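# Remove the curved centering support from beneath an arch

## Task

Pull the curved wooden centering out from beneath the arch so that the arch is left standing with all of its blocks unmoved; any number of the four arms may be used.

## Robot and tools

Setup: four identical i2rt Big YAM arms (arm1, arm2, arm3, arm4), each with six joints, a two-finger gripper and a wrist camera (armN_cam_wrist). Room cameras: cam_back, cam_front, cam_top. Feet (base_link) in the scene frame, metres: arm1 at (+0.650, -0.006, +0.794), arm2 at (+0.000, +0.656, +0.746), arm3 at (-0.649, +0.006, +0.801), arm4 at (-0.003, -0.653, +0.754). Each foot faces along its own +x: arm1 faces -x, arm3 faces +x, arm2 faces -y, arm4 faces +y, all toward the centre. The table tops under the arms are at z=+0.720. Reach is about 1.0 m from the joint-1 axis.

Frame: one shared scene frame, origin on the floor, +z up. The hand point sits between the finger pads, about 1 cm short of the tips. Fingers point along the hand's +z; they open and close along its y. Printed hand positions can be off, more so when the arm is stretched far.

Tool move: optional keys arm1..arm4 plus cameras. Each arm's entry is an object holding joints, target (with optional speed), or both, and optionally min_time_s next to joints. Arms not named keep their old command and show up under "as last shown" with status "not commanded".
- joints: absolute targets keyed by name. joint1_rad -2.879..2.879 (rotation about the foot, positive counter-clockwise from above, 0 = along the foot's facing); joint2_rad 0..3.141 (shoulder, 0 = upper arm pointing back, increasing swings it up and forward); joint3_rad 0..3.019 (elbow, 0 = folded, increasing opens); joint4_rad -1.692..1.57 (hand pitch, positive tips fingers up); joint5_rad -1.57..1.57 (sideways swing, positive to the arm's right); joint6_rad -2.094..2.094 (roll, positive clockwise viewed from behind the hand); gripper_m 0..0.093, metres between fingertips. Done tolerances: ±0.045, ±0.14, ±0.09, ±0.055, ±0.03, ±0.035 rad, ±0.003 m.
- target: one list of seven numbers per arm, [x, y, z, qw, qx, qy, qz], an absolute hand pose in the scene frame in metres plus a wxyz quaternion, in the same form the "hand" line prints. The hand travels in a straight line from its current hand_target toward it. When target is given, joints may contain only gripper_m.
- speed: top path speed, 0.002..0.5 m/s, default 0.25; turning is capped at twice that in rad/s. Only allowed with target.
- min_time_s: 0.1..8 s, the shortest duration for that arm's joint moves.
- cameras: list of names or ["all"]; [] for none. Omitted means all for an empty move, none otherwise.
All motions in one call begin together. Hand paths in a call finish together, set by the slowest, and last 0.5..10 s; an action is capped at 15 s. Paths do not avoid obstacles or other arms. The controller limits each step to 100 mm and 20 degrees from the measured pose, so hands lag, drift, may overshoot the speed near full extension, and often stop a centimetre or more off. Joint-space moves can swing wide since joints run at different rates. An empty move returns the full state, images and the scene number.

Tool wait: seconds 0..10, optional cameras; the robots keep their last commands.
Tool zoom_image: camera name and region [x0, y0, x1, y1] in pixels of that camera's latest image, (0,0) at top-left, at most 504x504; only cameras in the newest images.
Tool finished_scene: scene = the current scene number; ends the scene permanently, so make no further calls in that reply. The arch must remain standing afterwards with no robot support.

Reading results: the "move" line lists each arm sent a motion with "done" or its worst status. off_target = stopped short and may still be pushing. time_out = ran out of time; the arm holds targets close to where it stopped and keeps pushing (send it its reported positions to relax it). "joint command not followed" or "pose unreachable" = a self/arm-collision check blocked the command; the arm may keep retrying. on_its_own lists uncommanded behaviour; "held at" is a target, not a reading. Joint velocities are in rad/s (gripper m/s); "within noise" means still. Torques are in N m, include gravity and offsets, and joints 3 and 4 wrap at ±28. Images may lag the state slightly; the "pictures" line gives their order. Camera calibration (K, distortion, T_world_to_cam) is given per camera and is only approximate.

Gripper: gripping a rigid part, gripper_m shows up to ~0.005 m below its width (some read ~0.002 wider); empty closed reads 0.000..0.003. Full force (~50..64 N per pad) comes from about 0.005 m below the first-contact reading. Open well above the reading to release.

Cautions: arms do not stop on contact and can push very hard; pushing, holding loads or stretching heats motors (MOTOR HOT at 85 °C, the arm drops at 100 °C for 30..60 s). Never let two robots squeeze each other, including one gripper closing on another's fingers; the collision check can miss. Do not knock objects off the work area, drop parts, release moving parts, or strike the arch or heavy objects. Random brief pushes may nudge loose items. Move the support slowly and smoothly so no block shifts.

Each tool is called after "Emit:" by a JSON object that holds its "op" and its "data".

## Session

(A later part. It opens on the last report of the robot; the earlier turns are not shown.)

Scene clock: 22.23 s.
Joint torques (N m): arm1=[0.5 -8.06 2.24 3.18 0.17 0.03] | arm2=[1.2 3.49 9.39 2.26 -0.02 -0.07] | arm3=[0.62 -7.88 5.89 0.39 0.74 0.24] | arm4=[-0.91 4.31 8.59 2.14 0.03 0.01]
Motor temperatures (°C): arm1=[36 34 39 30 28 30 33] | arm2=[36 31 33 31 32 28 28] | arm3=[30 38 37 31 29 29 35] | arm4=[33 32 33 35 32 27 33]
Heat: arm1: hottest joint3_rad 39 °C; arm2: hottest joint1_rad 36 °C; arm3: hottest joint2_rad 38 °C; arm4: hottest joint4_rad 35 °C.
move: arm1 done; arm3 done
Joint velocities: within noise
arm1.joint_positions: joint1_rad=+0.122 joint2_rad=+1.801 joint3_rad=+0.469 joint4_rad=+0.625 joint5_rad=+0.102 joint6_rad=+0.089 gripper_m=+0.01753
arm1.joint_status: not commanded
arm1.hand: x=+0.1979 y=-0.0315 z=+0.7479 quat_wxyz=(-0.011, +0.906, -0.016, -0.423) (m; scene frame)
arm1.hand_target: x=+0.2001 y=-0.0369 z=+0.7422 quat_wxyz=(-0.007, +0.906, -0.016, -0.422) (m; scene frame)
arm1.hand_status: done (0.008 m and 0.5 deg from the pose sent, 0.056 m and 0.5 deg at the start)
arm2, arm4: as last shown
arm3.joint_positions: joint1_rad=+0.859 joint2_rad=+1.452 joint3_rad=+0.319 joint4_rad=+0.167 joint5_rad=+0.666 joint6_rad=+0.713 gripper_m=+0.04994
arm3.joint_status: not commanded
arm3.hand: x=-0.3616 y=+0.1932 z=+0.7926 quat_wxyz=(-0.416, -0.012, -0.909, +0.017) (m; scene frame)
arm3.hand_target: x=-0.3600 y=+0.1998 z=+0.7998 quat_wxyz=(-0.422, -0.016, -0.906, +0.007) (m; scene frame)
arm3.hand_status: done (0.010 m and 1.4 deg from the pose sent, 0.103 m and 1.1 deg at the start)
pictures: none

Emit:
{"op": "move", "data": {"arm1": {"target":[0.20,-0.037,0.728,0.0074,-0.9062,0.0158,0.4226],"speed":0.05}, "arm3": {"target":[-0.23,0.015,0.865,0.5087,0.5087,0.4913,0.4913],"speed":0.3,"joints":{"gripper_m":0.09}}}}

Emit:
{"op": "move", "data": {"arm1": {"joints":{"gripper_m":0.05}}, "arm3": {"target":[-0.12,0.008,0.853,0.5087,0.5087,0.4913,0.4913],"speed":0.2}, "cameras": ["arm3_cam_wrist","cam_back","cam_front"]}}

Scene clock: 26.40 s.
Joint torques (N m): arm1=[0.56 -7.06 2.28 2.54 0.11 0.03] | arm2=[1.26 3.66 9.37 2.32 0 -0.05] | arm3=[-0.67 -7.24 1.95 2.19 0.29 0.08] | arm4=[-0.85 4.25 8.58 2.1 0.01 0.05]
Motor temperatures (°C): arm1=[36 34 38 30 28 30 33] | arm2=[36 31 34 31 32 28 28] | arm3=[30 38 37 31 29 29 34] | arm4=[33 32 33 35 32 27 33]
Heat: arm1: hottest joint3_rad 38 °C; arm2: hottest joint1_rad 36 °C; arm3: hottest joint2_rad 38 °C; arm4: hottest joint4_rad 35 °C.
move: arm1 off_target; arm3 off_target
Joint velocities: within noise
arm1.joint_positions: joint1_rad=+0.123 joint2_rad=+1.842 joint3_rad=+0.469 joint4_rad=+0.693 joint5_rad=+0.104 joint6_rad=+0.089 gripper_m=+0.01753
arm1.joint_status: not commanded
arm1.hand: x=+0.1946 y=-0.0316 z=+0.7430 quat_wxyz=(-0.011, +0.900, -0.017, -0.435) (m; scene frame)
arm1.hand_target: x=+0.2005 y=-0.0368 z=+0.7285 quat_wxyz=(-0.008, +0.906, -0.016, -0.422) (m; scene frame)
arm1.hand_status: off_target (0.017 m and 1.6 deg from the pose sent, 0.021 m and 0.4 deg at the start)
arm2, arm4: as last shown
arm3.joint_positions: joint1_rad=+0.031 joint2_rad=+1.866 joint3_rad=+0.219 joint4_rad=+1.536 joint5_rad=+0.096 joint6_rad=+1.576 gripper_m=+0.08991
arm3.joint_status: all done
arm3.hand: x=-0.2348 y=+0.0177 z=+0.8624 quat_wxyz=(-0.479, -0.533, -0.524, -0.460) (m; scene frame)
arm3.hand_target: x=-0.2298 y=+0.0151 z=+0.8657 quat_wxyz=(-0.484, -0.533, -0.514, -0.466) (m; scene frame)
arm3.hand_status: off_target (0.006 m and 6.8 deg from the pose sent, 0.233 m and 98.0 deg at the start; a joint's target at an end of its range on 48 of 115 steps)
pictures: none

Scene clock: 27.63 s.
Joint torques (N m): arm1=[0.56 -7 2.26 2.48 0.11 0.03] | arm2=[1.08 3.66 9.39 2.32 0 -0.07] | arm3=[-1.08 -10.81 3.92 1.05 -0.03 0] | arm4=[-1.03 3.6 8.64 2.11 0 0.04]
Motor temperatures (°C): arm1=[36 34 38 30 28 30 33] | arm2=[36 31 34 31 32 28 28] | arm3=[30 38 37 31 29 29 34] | arm4=[33 32 33 35 32 27 33]
Heat: arm1: hottest joint3_rad 38 °C; arm2: hottest joint1_rad 36 °C; arm3: hottest joint2_rad 38 °C; arm4: hottest joint4_rad 35 °C.
move: arm1 done; arm3 done
Joint velocities: within noise
arm1.joint_positions: joint1_rad=+0.126 joint2_rad=+1.843 joint3_rad=+0.469 joint4_rad=+0.694 joint5_rad=+0.104 joint6_rad=+0.089 gripper_m=+0.04993
arm1.joint_status: all done
arm1.hand: x=+0.1946 y=-0.0328 z=+0.7429 quat_wxyz=(-0.010, +0.900, -0.016, -0.435) (m; scene frame)
arm1.hand_target: x=+0.2005 y=-0.0368 z=+0.7285 quat_wxyz=(-0.007, +0.906, -0.016, -0.422) (m; scene frame)
arm1.hand_status: not commanded
arm2, arm4: as last shown
arm3.joint_positions: joint1_rad=-0.005 joint2_rad=+2.031 joint3_rad=+0.522 joint4_rad=+1.523 joint5_rad=+0.062 joint6_rad=+1.576 gripper_m=+0.08991
arm3.joint_status: not commanded
arm3.hand: x=-0.1264 y=+0.0124 z=+0.8585 quat_wxyz=(-0.509, -0.505, -0.492, -0.494) (m; scene frame)
arm3.hand_target: x=-0.1203 y=+0.0080 z=+0.8530 quat_wxyz=(-0.509, -0.509, -0.491, -0.491) (m; scene frame)
arm3.hand_status: done (0.010 m and 0.5 deg from the pose sent, 0.116 m and 6.8 deg at the start)
pictures: arm3_cam_wrist, cam_back, cam_front
camera_calibration:
arm3_cam_wrist: T_world_to_cam=[[0.0201111, 0.00305734, -0.999793, 0.861734], [-0.586768, 0.809702, -0.00932694, -0.0743055], [0.809505, 0.586834, 0.0180779, 0.207353], [0, 0, 0, 1]] pos_world=[-0.228784, -0.0641514, 0.857114]

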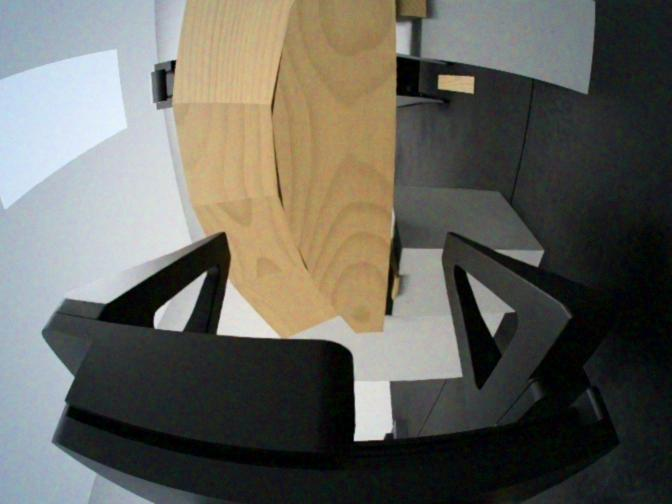

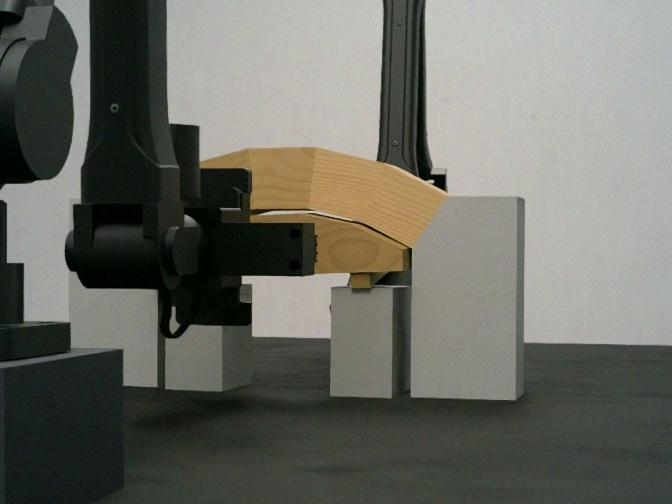

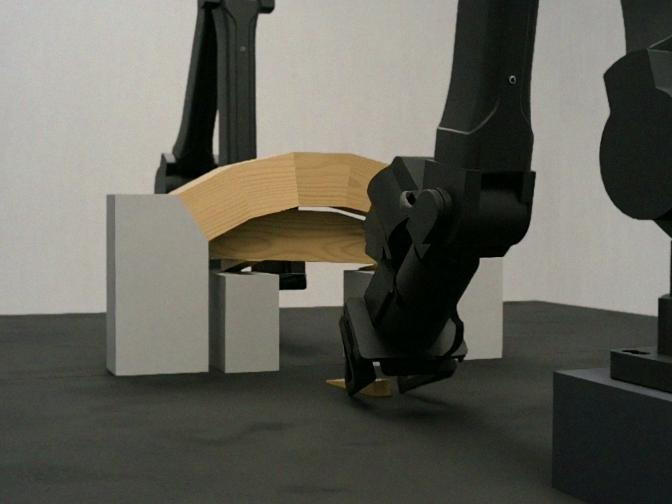

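Emit:
{"op": "move", "data": {"arm3": {"target":[-0.053,0.004,0.851,0.5087,0.5087,0.4913,0.4913],"speed":0.12}, "arm1": {"target":[0.28,-0.037,0.80,0.0074,-0.9062,0.0158,0.4226],"speed":0.2}}}

Emit:
{"op": "move", "data": {"arm3": {"joints":{"gripper_m":0.066}}, "cameras": ["arm3_cam_wrist","cam_back"]}}

Scene clock: 29.50 s.
Joint torques (N m): arm1=[0.67 -6.65 3.03 1.39 0.17 0.05] | arm2=[1.2 3.72 9.39 2.3 -0.01 -0.06] | arm3=[-1.03 -12.34 5.94 0.99 -0.03 0] | arm4=[-1.03 3.66 8.61 2.1 -0.02 0.05]
Motor temperatures (°C): arm1=[36 34 38 30 28 30 33] | arm2=[36 31 34 31 32 28 28] | arm3=[30 38 37 31 29 29 34] | arm4=[33 32 33 35 32 27 33]
Heat: arm1: hottest joint3_rad 38 °C; arm2: hottest joint1_rad 36 °C; arm3: hottest joint2_rad 38 °C; arm4: hottest joint4_rad 35 °C.
move: arm1 done; arm3 off_target
Joint velocities: within noise
arm1.joint_positions: joint1_rad=+0.157 joint2_rad=+1.435 joint3_rad=+0.267 joint4_rad=+0.466 joint5_rad=+0.129 joint6_rad=+0.112 gripper_m=+0.04993
arm1.joint_status: not commanded
arm1.hand: x=+0.2749 y=-0.0329 z=+0.7996 quat_wxyz=(-0.011, +0.905, -0.016, -0.426) (m; scene frame)
arm1.hand_target: x=+0.2799 y=-0.0368 z=+0.7999 quat_wxyz=(-0.007, +0.906, -0.016, -0.423) (m; scene frame)
arm1.hand_status: done (0.007 m and 0.6 deg from the pose sent, 0.103 m and 1.6 deg at the start)
arm2, arm4: as last shown
arm3.joint_positions: joint1_rad=-0.018 joint2_rad=+2.069 joint3_rad=+0.699 joint4_rad=+1.376 joint5_rad=+0.049 joint6_rad=+1.576 gripper_m=+0.08991
arm3.joint_status: not commanded
arm3.hand: x=-0.0621 y=+0.0092 z=+0.8546 quat_wxyz=(-0.507, -0.507, -0.493, -0.492) (m; scene frame)
arm3.hand_target: x=-0.0534 y=+0.0039 z=+0.8511 quat_wxyz=(-0.509, -0.509, -0.491, -0.491) (m; scene frame)
arm3.hand_status: off_target (0.011 m and 0.4 deg from the pose sent, 0.074 m and 0.5 deg at the start)
pictures: none

Scene clock: 30.23 s.
Joint torques (N m): arm1=[0.56 -6.77 3.03 1.35 0.17 0.02] | arm2=[1.2 3.72 9.32 2.3 -0.02 -0.04] | arm3=[-0.97 -12.4 5.24 0.99 -0.01 0] | arm4=[-1.44 3.84 8.65 2.13 -0.02 0.06]
Motor temperatures (°C): arm1=[36 34 38 30 28 30 33] | arm2=[36 31 34 31 32 28 28] | arm3=[30 38 37 31 29 29 34] | arm4=[33 32 34 35 32 27 33]
Heat: arm1: hottest joint3_rad 38 °C; arm2: hottest joint1_rad 36 °C; arm3: hottest joint2_rad 38 °C; arm4: hottest joint4_rad 35 °C.
move: arm3 done
Joint velocities: within noise
arm1: as last shown
arm2.joint_positions: joint1_rad=+0.031 joint2_rad=+0.603 joint3_rad=+1.457 joint4_rad=-1.387 joint5_rad=-0.263 joint6_rad=+0.761 gripper_m=+0.09396
arm2.joint_status: not commanded
arm2.hand: x=+0.0421 y=+0.4486 z=+1.3126 quat_wxyz=(-0.497, -0.768, -0.393, +0.094) (m; scene frame)
arm2.hand_target: x=+0.0421 y=+0.4516 z=+1.3209 quat_wxyz=(-0.505, -0.763, -0.391, +0.098) (m; scene frame)
arm2.hand_status: not commanded
arm3.joint_positions: joint1_rad=-0.019 joint2_rad=+2.069 joint3_rad=+0.708 joint4_rad=+1.376 joint5_rad=+0.049 joint6_rad=+1.576 gripper_m=+0.06613
arm3.joint_status: all done
arm3.hand: x=-0.0588 y=+0.0086 z=+0.8574 quat_wxyz=(-0.510, -0.505, -0.491, -0.494) (m; scene frame)
arm3.hand_target: x=-0.0533 y=+0.0038 z=+0.8512 quat_wxyz=(-0.509, -0.509, -0.491, -0.491) (m; scene frame)
arm3.hand_status: not commanded
arm4.joint_positions: joint1_rad=-0.454 joint2_rad=+0.631 joint3_rad=+1.450 joint4_rad=-1.565 joint5_rad=-0.075 joint6_rad=-0.150 gripper_m=+0.09396
arm4.joint_status: not commanded
arm4.hand: x=+0.0668 y=-0.4724 z=+1.2759 quat_wxyz=(-0.346, +0.552, -0.728, -0.214) (m; scene frame)
arm4.hand_target: x=+0.0658 y=-0.4742 z=+1.2836 quat_wxyz=(-0.354, +0.550, -0.724, -0.218) (m; scene frame)
arm4.hand_status: not commanded
pictures: arm3_cam_wrist, cam_back
camera_calibration:
arm3_cam_wrist: T_world_to_cam=[[0.0220301, 0.00289129, -0.999753, 0.859351], [-0.585865, 0.81034, -0.0105663, -0.0304665], [0.810109, 0.585953, 0.0195458, 0.153689], [0, 0, 0, 1]] pos_world=[-0.161285, -0.0678507, 0.855813]

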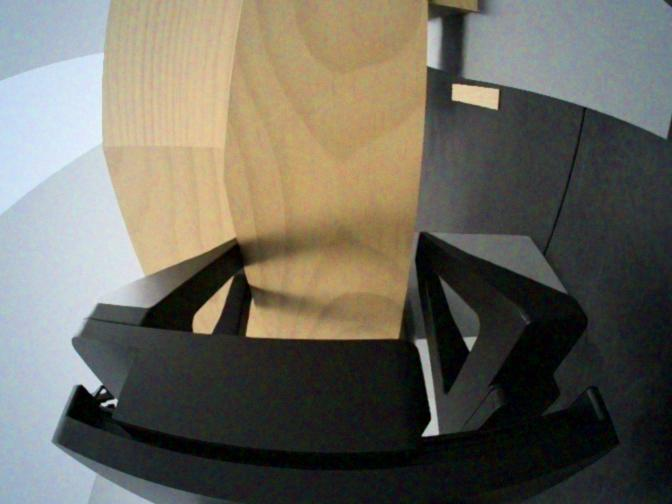

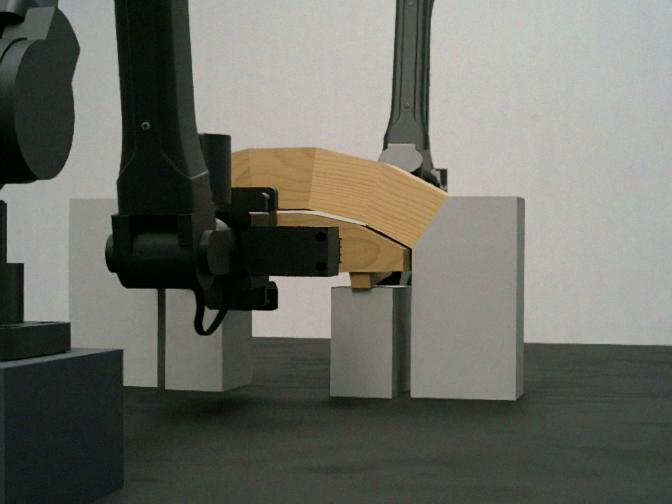

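Emit:
{"op": "move", "data": {"arm3": {"joints":{"gripper_m":0.054}}}}

Emit:
{"op": "move", "data": {"arm3": {"target":[-0.090,0.006,0.854,0.5087,0.5087,0.4913,0.4913],"speed":0.06,"joints":{"gripper_m":0.048}}, "cameras": ["arm3_cam_wrist","cam_back","cam_top"]}}

Scene clock: 31.17 s.
Joint torques (N m): arm1=[0.67 -6.77 3.02 1.37 0.18 0.04] | arm2=[1.26 3.66 9.36 2.26 0 -0.07] | arm3=[-0.97 -12.34 4.92 0.76 -0.03 0.04] | arm4=[-1.85 3.96 8.61 2.19 0 0.02]
Motor temperatures (°C): arm1=[36 34 38 30 28 30 33] | arm2=[36 31 34 31 32 28 28] | arm3=[30 38 37 31 29 29 34] | arm4=[33 32 34 35 32 27 33]
Heat: arm1: hottest joint3_rad 38 °C; arm2: hottest joint1_rad 36 °C; arm3: hottest joint2_rad 38 °C; arm4: hottest joint4_rad 35 °C.
move: arm3 off_target
Joint velocities: within noise
arm1, arm2, arm4: as last shown
arm3.joint_positions: joint1_rad=-0.019 joint2_rad=+2.069 joint3_rad=+0.712 joint4_rad=+1.383 joint5_rad=+0.049 joint6_rad=+1.573 gripper_m=+0.05771
arm3.joint_status: gripper_m off_target (ended at +0.05774, target +0.05400)
arm3.hand: x=-0.0573 y=+0.0087 z=+0.8604 quat_wxyz=(-0.513, -0.502, -0.489, -0.496) (m; scene frame)
arm3.hand_target: x=-0.0534 y=+0.0039 z=+0.8511 quat_wxyz=(-0.509, -0.509, -0.491, -0.491) (m; scene frame)
arm3.hand_status: not commanded
pictures: none

Scene clock: 32.37 s.
Joint torques (N m): arm1=[0.67 -6.59 3.04 1.33 0.18 0.04] | arm2=[1.03 3.72 9.29 2.26 -0.02 -0.06] | arm3=[-0.5 -13.57 1.07 1.32 0.26 0.21] | arm4=[-1.2 3.96 8.51 1.98 0 0.04]
Motor temperatures (°C): arm1=[36 34 38 30 28 30 32] | arm2=[36 31 34 31 32 28 28] | arm3=[30 39 37 31 29 29 34] | arm4=[33 32 34 35 32 27 33]
Heat: arm1: hottest joint3_rad 38 °C; arm2: hottest joint1_rad 36 °C; arm3: hottest joint2_rad 39 °C; arm4: hottest joint4_rad 35 °C.
move: arm3 off_target
Joint velocities: within noise
arm1, arm2, arm4: as last shown
arm3.joint_positions: joint1_rad=-0.019 joint2_rad=+2.059 joint3_rad=+0.644 joint4_rad=+1.440 joint5_rad=+0.048 joint6_rad=+1.556 gripper_m=+0.05769
arm3.joint_status: gripper_m off_target (ended at +0.05769, target +0.04800)
arm3.hand: x=-0.0822 y=+0.0082 z=+0.8583 quat_wxyz=(-0.517, -0.498, -0.494, -0.492) (m; scene frame)
arm3.hand_target: x=-0.0899 y=+0.0060 z=+0.8539 quat_wxyz=(-0.509, -0.509, -0.491, -0.491) (m; scene frame)
arm3.hand_status: done (0.009 m and 1.6 deg from the pose sent, 0.033 m and 1.1 deg at the start)
pictures: arm3_cam_wrist, cam_back, cam_top
camera_calibration:
arm3_cam_wrist: T_world_to_cam=[[0.0306402, -0.0164111, -0.999396, 0.861381], [-0.585815, 0.809842, -0.0312588, -0.0260381], [0.809866, 0.586418, 0.0151999, 0.176485], [0, 0, 0, 1]] pos_world=[-0.184576, -0.0682713, 0.857364]

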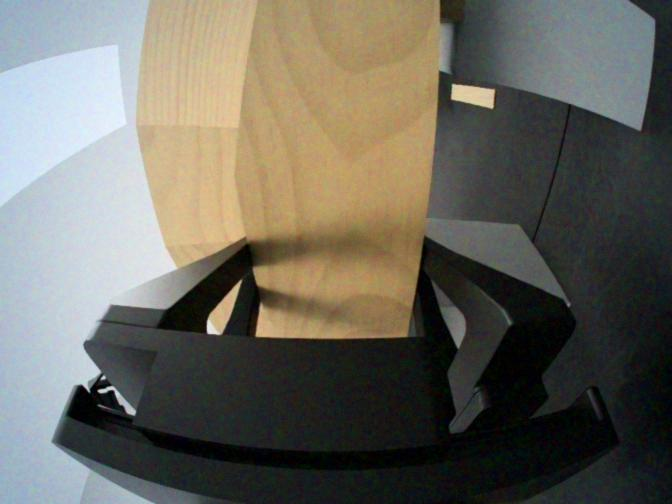

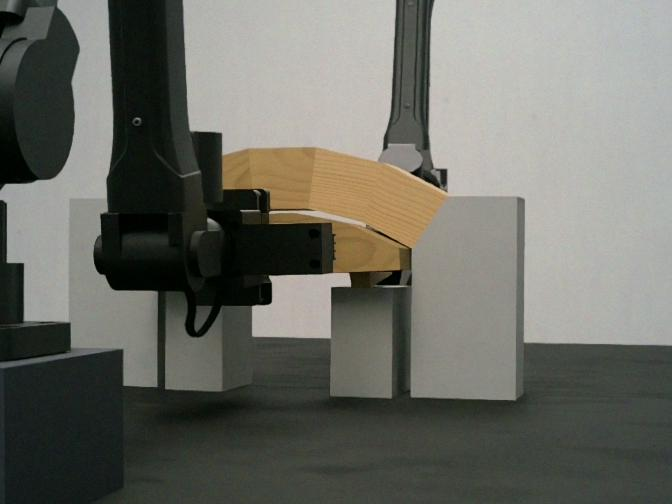

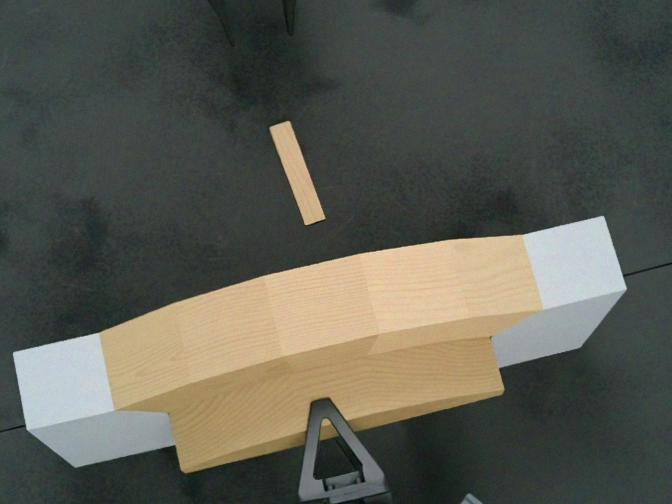

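Emit:
{"op": "move", "data": {"arm3": {"target":[-0.165,0.008,0.864,0.5087,0.5087,0.4913,0.4913],"speed":0.08}}}

Emit:
{"op": "move", "data": {"arm3": {"target":[-0.26,-0.02,0.885,0,0.731,0.682,0],"speed":0.25}, "cameras": ["arm3_cam_wrist","cam_back"]}}

Scene clock: 34.27 s.
Joint torques (N m): arm1=[0.62 -6.59 2.99 1.35 0.17 0.03] | arm2=[1.14 3.72 9.32 2.35 -0.02 -0.05] | arm3=[0.21 -14.56 1.54 3.37 0.31 0.04] | arm4=[-0.85 3.72 8.69 2.18 0.02 0.02]
Motor temperatures (°C): arm1=[36 34 38 30 28 30 32] | arm2=[36 31 34 31 32 28 28] | arm3=[30 39 37 31 29 29 35] | arm4=[33 32 34 35 32 27 33]
Heat: arm1: hottest joint3_rad 38 °C; arm2: hottest joint1_rad 36 °C; arm3: hottest joint2_rad 39 °C; arm4: hottest joint4_rad 35 °C.
move: arm3 off_target
Joint velocities: within noise
arm1, arm2, arm4: as last shown
arm3.joint_positions: joint1_rad=-0.019 joint2_rad=+2.024 joint3_rad=+0.405 joint4_rad=+1.509 joint5_rad=+0.057 joint6_rad=+1.574 gripper_m=+0.05767
arm3.joint_status: not commanded
arm3.hand: x=-0.1721 y=+0.0050 z=+0.8296 quat_wxyz=(-0.481, -0.536, -0.521, -0.458) (m; scene frame)
arm3.hand_target: x=-0.1655 y=+0.0079 z=+0.8633 quat_wxyz=(-0.504, -0.514, -0.496, -0.486) (m; scene frame)
arm3.hand_status: off_target (0.035 m and 6.7 deg from the pose sent, 0.083 m and 1.6 deg at the start; a joint's target at an end of its range on 28 of 51 steps)
pictures: none

Scene clock: 38.23 s.
Joint torques (N m): arm1=[0.67 -6.77 3.07 1.35 0.18 0.03] | arm2=[1.2 3.9 9.32 2.3 -0.01 -0.07] | arm3=[-0.97 -9.76 14.45 -0.76 0.22 -0.01] | arm4=[-0.97 3.96 8.59 2.15 0.03 0.01]
Motor temperatures (°C): arm1=[36 34 38 30 28 30 32] | arm2=[36 31 34 31 32 28 28] | arm3=[30 39 38 31 29 29 35] | arm4=[33 32 34 35 32 27 33]
Heat: arm1: hottest joint3_rad 38 °C; arm2: hottest joint1_rad 36 °C; arm3: hottest joint2_rad 39 °C; arm4: hottest joint4_rad 35 °C.
move: arm3 off_target
Joint velocities: within noise
arm1, arm2, arm4: as last shown
arm3.joint_positions: joint1_rad=-0.098 joint2_rad=+1.462 joint3_rad=+0.904 joint4_rad=-1.064 joint5_rad=-0.006 joint6_rad=+1.580 gripper_m=+0.05767
arm3.joint_status: not commanded
arm3.hand: x=-0.2899 y=-0.0145 z=+0.8629 quat_wxyz=(+0.021, -0.731, -0.682, +0.020) (m; scene frame)
arm3.hand_target: x=-0.2617 y=-0.0200 z=+0.8855 quat_wxyz=(-0.001, -0.731, -0.682, +0.000) (m; scene frame)
arm3.hand_status: off_target (0.038 m and 3.3 deg from the pose sent, 0.107 m and 83.3 deg at the start)
pictures: arm3_cam_wrist, cam_back
camera_calibration:
arm3_cam_wrist: T_world_to_cam=[[-0.996288, 0.073785, 0.0443395, -0.325141], [0.0855217, 0.789695, 0.60751, -0.486092], [0.00981039, 0.609047, -0.793074, 0.823822], [0, 0, 0, 1]] pos_world=[-0.290444, -0.093891, 0.963074]

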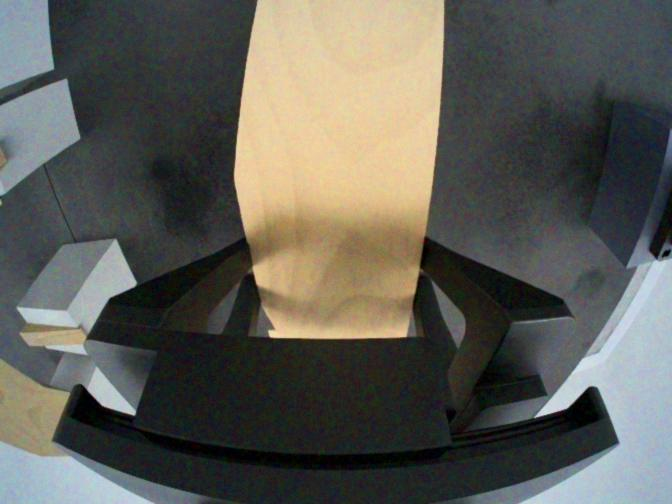

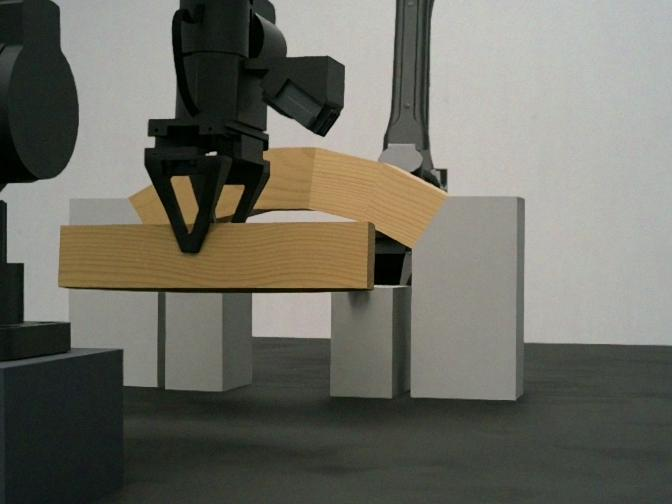

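Emit:
{"op": "move", "data": {"arm3": {"target":[-0.27,-0.03,0.79,0,0.731,0.682,0],"speed":0.15}}}

Emit:
{"op": "move", "data": {"arm3": {"target":[-0.27,-0.03,0.757,0,0.731,0.682,0],"speed":0.05}, "cameras": ["cam_back"]}}

Scene clock: 39.93 s.
Joint torques (N m): arm1=[0.5 -6.65 3.06 1.32 0.17 0.03] | arm2=[1.08 3.84 9.36 2.25 0 -0.05] | arm3=[-0.97 -11.22 7.98 0.13 0.19 -0.01] | arm4=[-1.2 4.42 8.61 2 -0.02 0.01]
Motor temperatures (°C): arm1=[36 34 38 30 28 30 32] | arm2=[36 31 34 31 32 28 28] | arm3=[30 39 38 31 29 29 35] | arm4=[33 32 34 35 32 27 33]
Heat: arm1: hottest joint3_rad 38 °C; arm2: hottest joint1_rad 36 °C; arm3: hottest joint2_rad 39 °C; arm4: hottest joint4_rad 35 °C.
move: arm3 off_target
Joint velocities: within noise
arm1, arm2, arm4: as last shown
arm3.joint_positions: joint1_rad=-0.124 joint2_rad=+1.617 joint3_rad=+0.828 joint4_rad=-0.802 joint5_rad=-0.006 joint6_rad=+1.554 gripper_m=+0.05767
arm3.joint_status: not commanded
arm3.hand: x=-0.2797 y=-0.0256 z=+0.7849 quat_wxyz=(+0.010, -0.731, -0.682, +0.010) (m; scene frame)
arm3.hand_target: x=-0.2701 y=-0.0301 z=+0.7902 quat_wxyz=(+0.000, -0.731, -0.682, +0.000) (m; scene frame)
arm3.hand_status: off_target (0.012 m and 1.6 deg from the pose sent, 0.077 m and 3.3 deg at the start)
pictures: none

Scene clock: 41.23 s.
Joint torques (N m): arm1=[0.62 -6.65 3.04 1.35 0.18 0.02] | arm2=[1.32 3.72 9.4 2.3 -0.01 -0.05] | arm3=[-1.08 -10.52 6.86 0.31 0.25 0] | arm4=[-1.26 3.84 8.55 2.13 0.02 0.01]
Motor temperatures (°C): arm1=[36 34 38 30 28 30 32] | arm2=[36 31 34 31 32 28 28] | arm3=[30 39 38 31 29 29 35] | arm4=[33 32 34 35 32 27 33]
Heat: arm1: hottest joint3_rad 38 °C; arm2: hottest joint1_rad 36 °C; arm3: hottest joint2_rad 39 °C; arm4: hottest joint4_rad 35 °C.
move: arm3 done
Joint velocities: within noise
arm1, arm2, arm4: as last shown
arm3.joint_positions: joint1_rad=-0.125 joint2_rad=+1.679 joint3_rad=+0.811 joint4_rad=-0.707 joint5_rad=-0.008 joint6_rad=+1.552 gripper_m=+0.05767
arm3.joint_status: not commanded
arm3.hand: x=-0.2752 y=-0.0260 z=+0.7585 quat_wxyz=(+0.005, -0.731, -0.683, +0.004) (m; scene frame)
arm3.hand_target: x=-0.2701 y=-0.0300 z=+0.7570 quat_wxyz=(+0.000, -0.731, -0.682, +0.000) (m; scene frame)
arm3.hand_status: done (0.007 m and 0.7 deg from the pose sent, 0.030 m and 1.6 deg at the start)
pictures: cam_back

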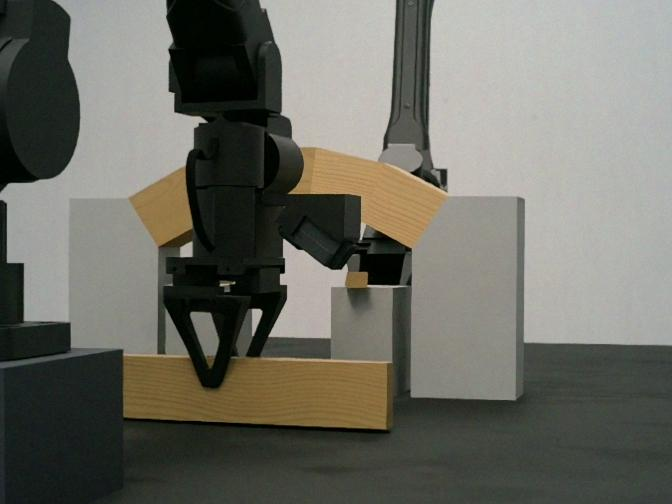

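Emit:
{"op": "move", "data": {"arm3": {"target":[-0.27,-0.03,0.748,0,0.731,0.682,0],"speed":0.03}}}

Emit:
{"op": "move", "data": {"arm3": {"joints":{"gripper_m":0.085}}}}

Emit:
{"op": "move", "data": {"arm3": {"target":[-0.275,-0.028,0.88,0,0.731,0.682,0],"speed":0.2}, "cameras": ["arm3_cam_wrist","cam_back"]}}

Scene clock: 42.47 s.
Joint torques (N m): arm1=[0.62 -6.77 3 1.33 0.18 0.03] | arm2=[1.2 3.72 9.32 2.3 -0.02 -0.06] | arm3=[-0.97 -9.05 6.37 0.75 0.26 0] | arm4=[-1.03 3.96 8.61 2.19 0.01 0.02]
Motor temperatures (°C): arm1=[36 34 38 30 28 30 32] | arm2=[36 31 34 31 32 28 28] | arm3=[30 39 38 31 29 29 35] | arm4=[33 32 34 35 32 27 33]
Heat: arm1: hottest joint3_rad 38 °C; arm2: hottest joint1_rad 36 °C; arm3: hottest joint2_rad 39 °C; arm4: hottest joint4_rad 35 °C.
move: arm3 done
Joint velocities: within noise
arm1.joint_positions: joint1_rad=+0.157 joint2_rad=+1.435 joint3_rad=+0.267 joint4_rad=+0.466 joint5_rad=+0.129 joint6_rad=+0.112 gripper_m=+0.04993
arm1.joint_status: not commanded
arm1.hand: x=+0.2749 y=-0.0329 z=+0.7996 quat_wxyz=(-0.011, +0.905, -0.016, -0.426) (m; scene frame)
arm1.hand_target: x=+0.2799 y=-0.0368 z=+0.7999 quat_wxyz=(-0.007, +0.906, -0.016, -0.423) (m; scene frame)
arm1.hand_status: not commanded
arm2, arm4: as last shown
arm3.joint_positions: joint1_rad=-0.125 joint2_rad=+1.682 joint3_rad=+0.811 joint4_rad=-0.690 joint5_rad=-0.008 joint6_rad=+1.552 gripper_m=+0.05767
arm3.joint_status: not commanded
arm3.hand: x=-0.2715 y=-0.0263 z=+0.7574 quat_wxyz=(+0.000, -0.731, -0.683, -0.001) (m; scene frame)
arm3.hand_target: x=-0.2703 y=-0.0299 z=+0.7483 quat_wxyz=(+0.000, -0.731, -0.682, +0.000) (m; scene frame)
arm3.hand_status: done (0.010 m and 0.1 deg from the pose sent, 0.012 m and 0.7 deg at the start)
pictures: none

Scene clock: 43.10 s.
Joint torques (N m): arm1=[0.67 -6.77 3.02 1.33 0.17 0.02] | arm2=[1.14 3.78 9.37 2.29 0 -0.05] | arm3=[-0.97 -10.29 6.27 0.25 0.25 0] | arm4=[-1.14 4.01 8.58 2.17 -0.01 0.03]
Motor temperatures (°C): arm1=[36 34 38 30 28 30 32] | arm2=[36 31 34 31 32 28 28] | arm3=[30 39 38 31 29 29 35] | arm4=[33 32 34 35 32 27 33]
Heat: arm1: hottest joint3_rad 38 °C; arm2: hottest joint1_rad 36 °C; arm3: hottest joint2_rad 39 °C; arm4: hottest joint4_rad 35 °C.
move: arm3 done
Joint velocities: within noise
arm1: as last shown
arm2.joint_positions: joint1_rad=+0.031 joint2_rad=+0.603 joint3_rad=+1.457 joint4_rad=-1.387 joint5_rad=-0.263 joint6_rad=+0.761 gripper_m=+0.09396
arm2.joint_status: not commanded
arm2.hand: x=+0.0421 y=+0.4486 z=+1.3126 quat_wxyz=(-0.497, -0.768, -0.393, +0.094) (m; scene frame)
arm2.hand_target: x=+0.0421 y=+0.4516 z=+1.3209 quat_wxyz=(-0.505, -0.763, -0.391, +0.098) (m; scene frame)
arm2.hand_status: not commanded
arm3.joint_positions: joint1_rad=-0.125 joint2_rad=+1.694 joint3_rad=+0.811 joint4_rad=-0.678 joint5_rad=-0.008 joint6_rad=+1.552 gripper_m=+0.08486
arm3.joint_status: all done
arm3.hand: x=-0.2706 y=-0.0264 z=+0.7531 quat_wxyz=(+0.000, -0.731, -0.683, -0.001) (m; scene frame)
arm3.hand_target: x=-0.2703 y=-0.0299 z=+0.7483 quat_wxyz=(+0.000, -0.731, -0.682, +0.000) (m; scene frame)
arm3.hand_status: not commanded
arm4.joint_positions: joint1_rad=-0.454 joint2_rad=+0.631 joint3_rad=+1.450 joint4_rad=-1.565 joint5_rad=-0.075 joint6_rad=-0.150 gripper_m=+0.09396
arm4.joint_status: not commanded
arm4.hand: x=+0.0668 y=-0.4724 z=+1.2759 quat_wxyz=(-0.346, +0.552, -0.728, -0.214) (m; scene frame)
arm4.hand_target: x=+0.0658 y=-0.4742 z=+1.2836 quat_wxyz=(-0.354, +0.550, -0.724, -0.218) (m; scene frame)
arm4.hand_status: not commanded
pictures: none

Scene clock: 44.57 s.
Joint torques (N m): arm1=[0.62 -6.59 3.04 1.32 0.18 0.03] | arm2=[1.14 3.84 9.42 2.26 -0.02 -0.08] | arm3=[-0.85 -10.81 12.44 -0.66 0.26 0.02] | arm4=[-1.03 3.6 8.65 2.1 -0.03 -0.02]
Motor temperatures (°C): arm1=[36 34 38 30 28 30 32] | arm2=[36 31 35 31 32 28 28] | arm3=[30 39 38 31 29 29 35] | arm4=[33 32 34 35 32 27 32]
Heat: arm1: hottest joint3_rad 38 °C; arm2: hottest joint1_rad 36 °C; arm3: hottest joint2_rad 39 °C; arm4: hottest joint4_rad 35 °C.
move: arm3 off_target
Joint velocities: within noise
arm1, arm2, arm4: as last shown
arm3.joint_positions: joint1_rad=-0.125 joint2_rad=+1.449 joint3_rad=+0.883 joint4_rad=-1.048 joint5_rad=-0.008 joint6_rad=+1.552 gripper_m=+0.08494
arm3.joint_status: not commanded
arm3.hand: x=-0.2949 y=-0.0235 z=+0.8607 quat_wxyz=(+0.019, -0.731, -0.682, +0.016) (m; scene frame)
arm3.hand_target: x=-0.2759 y=-0.0279 z=+0.8801 quat_wxyz=(+0.000, -0.731, -0.682, +0.000) (m; scene frame)
arm3.hand_status: off_target (0.028 m and 2.8 deg from the pose sent, 0.127 m and 0.1 deg at the start)
pictures: arm3_cam_wrist, cam_back
camera_calibration:
arm3_cam_wrist: T_world_to_cam=[[-0.996689, 0.0730162, 0.035773, -0.322099], [0.0796448, 0.788179, 0.610271, -0.481331], [0.0163642, 0.6111, -0.791384, 0.828157], [0, 0, 0, 1]] pos_world=[-0.296249, -0.103194, 0.960655]

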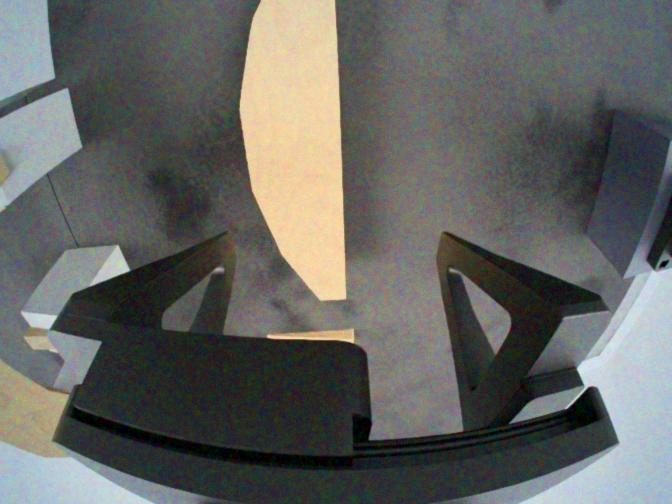

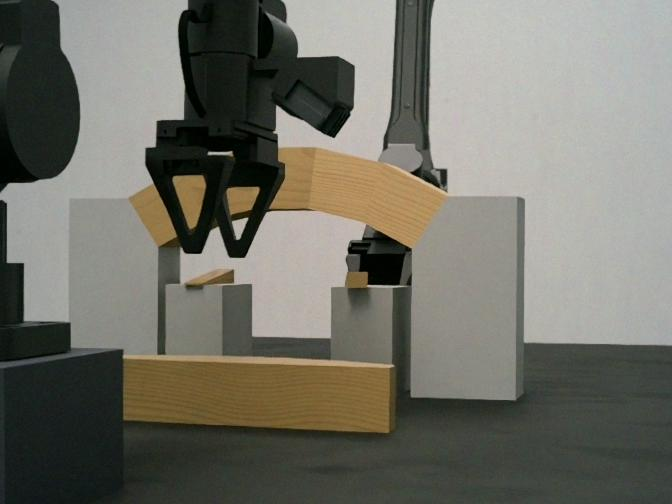

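Done: support is out, arch stands.

Emit:
{"op": "finished_scene", "data": {"scene": 2}}

The scene is finished: the task was done.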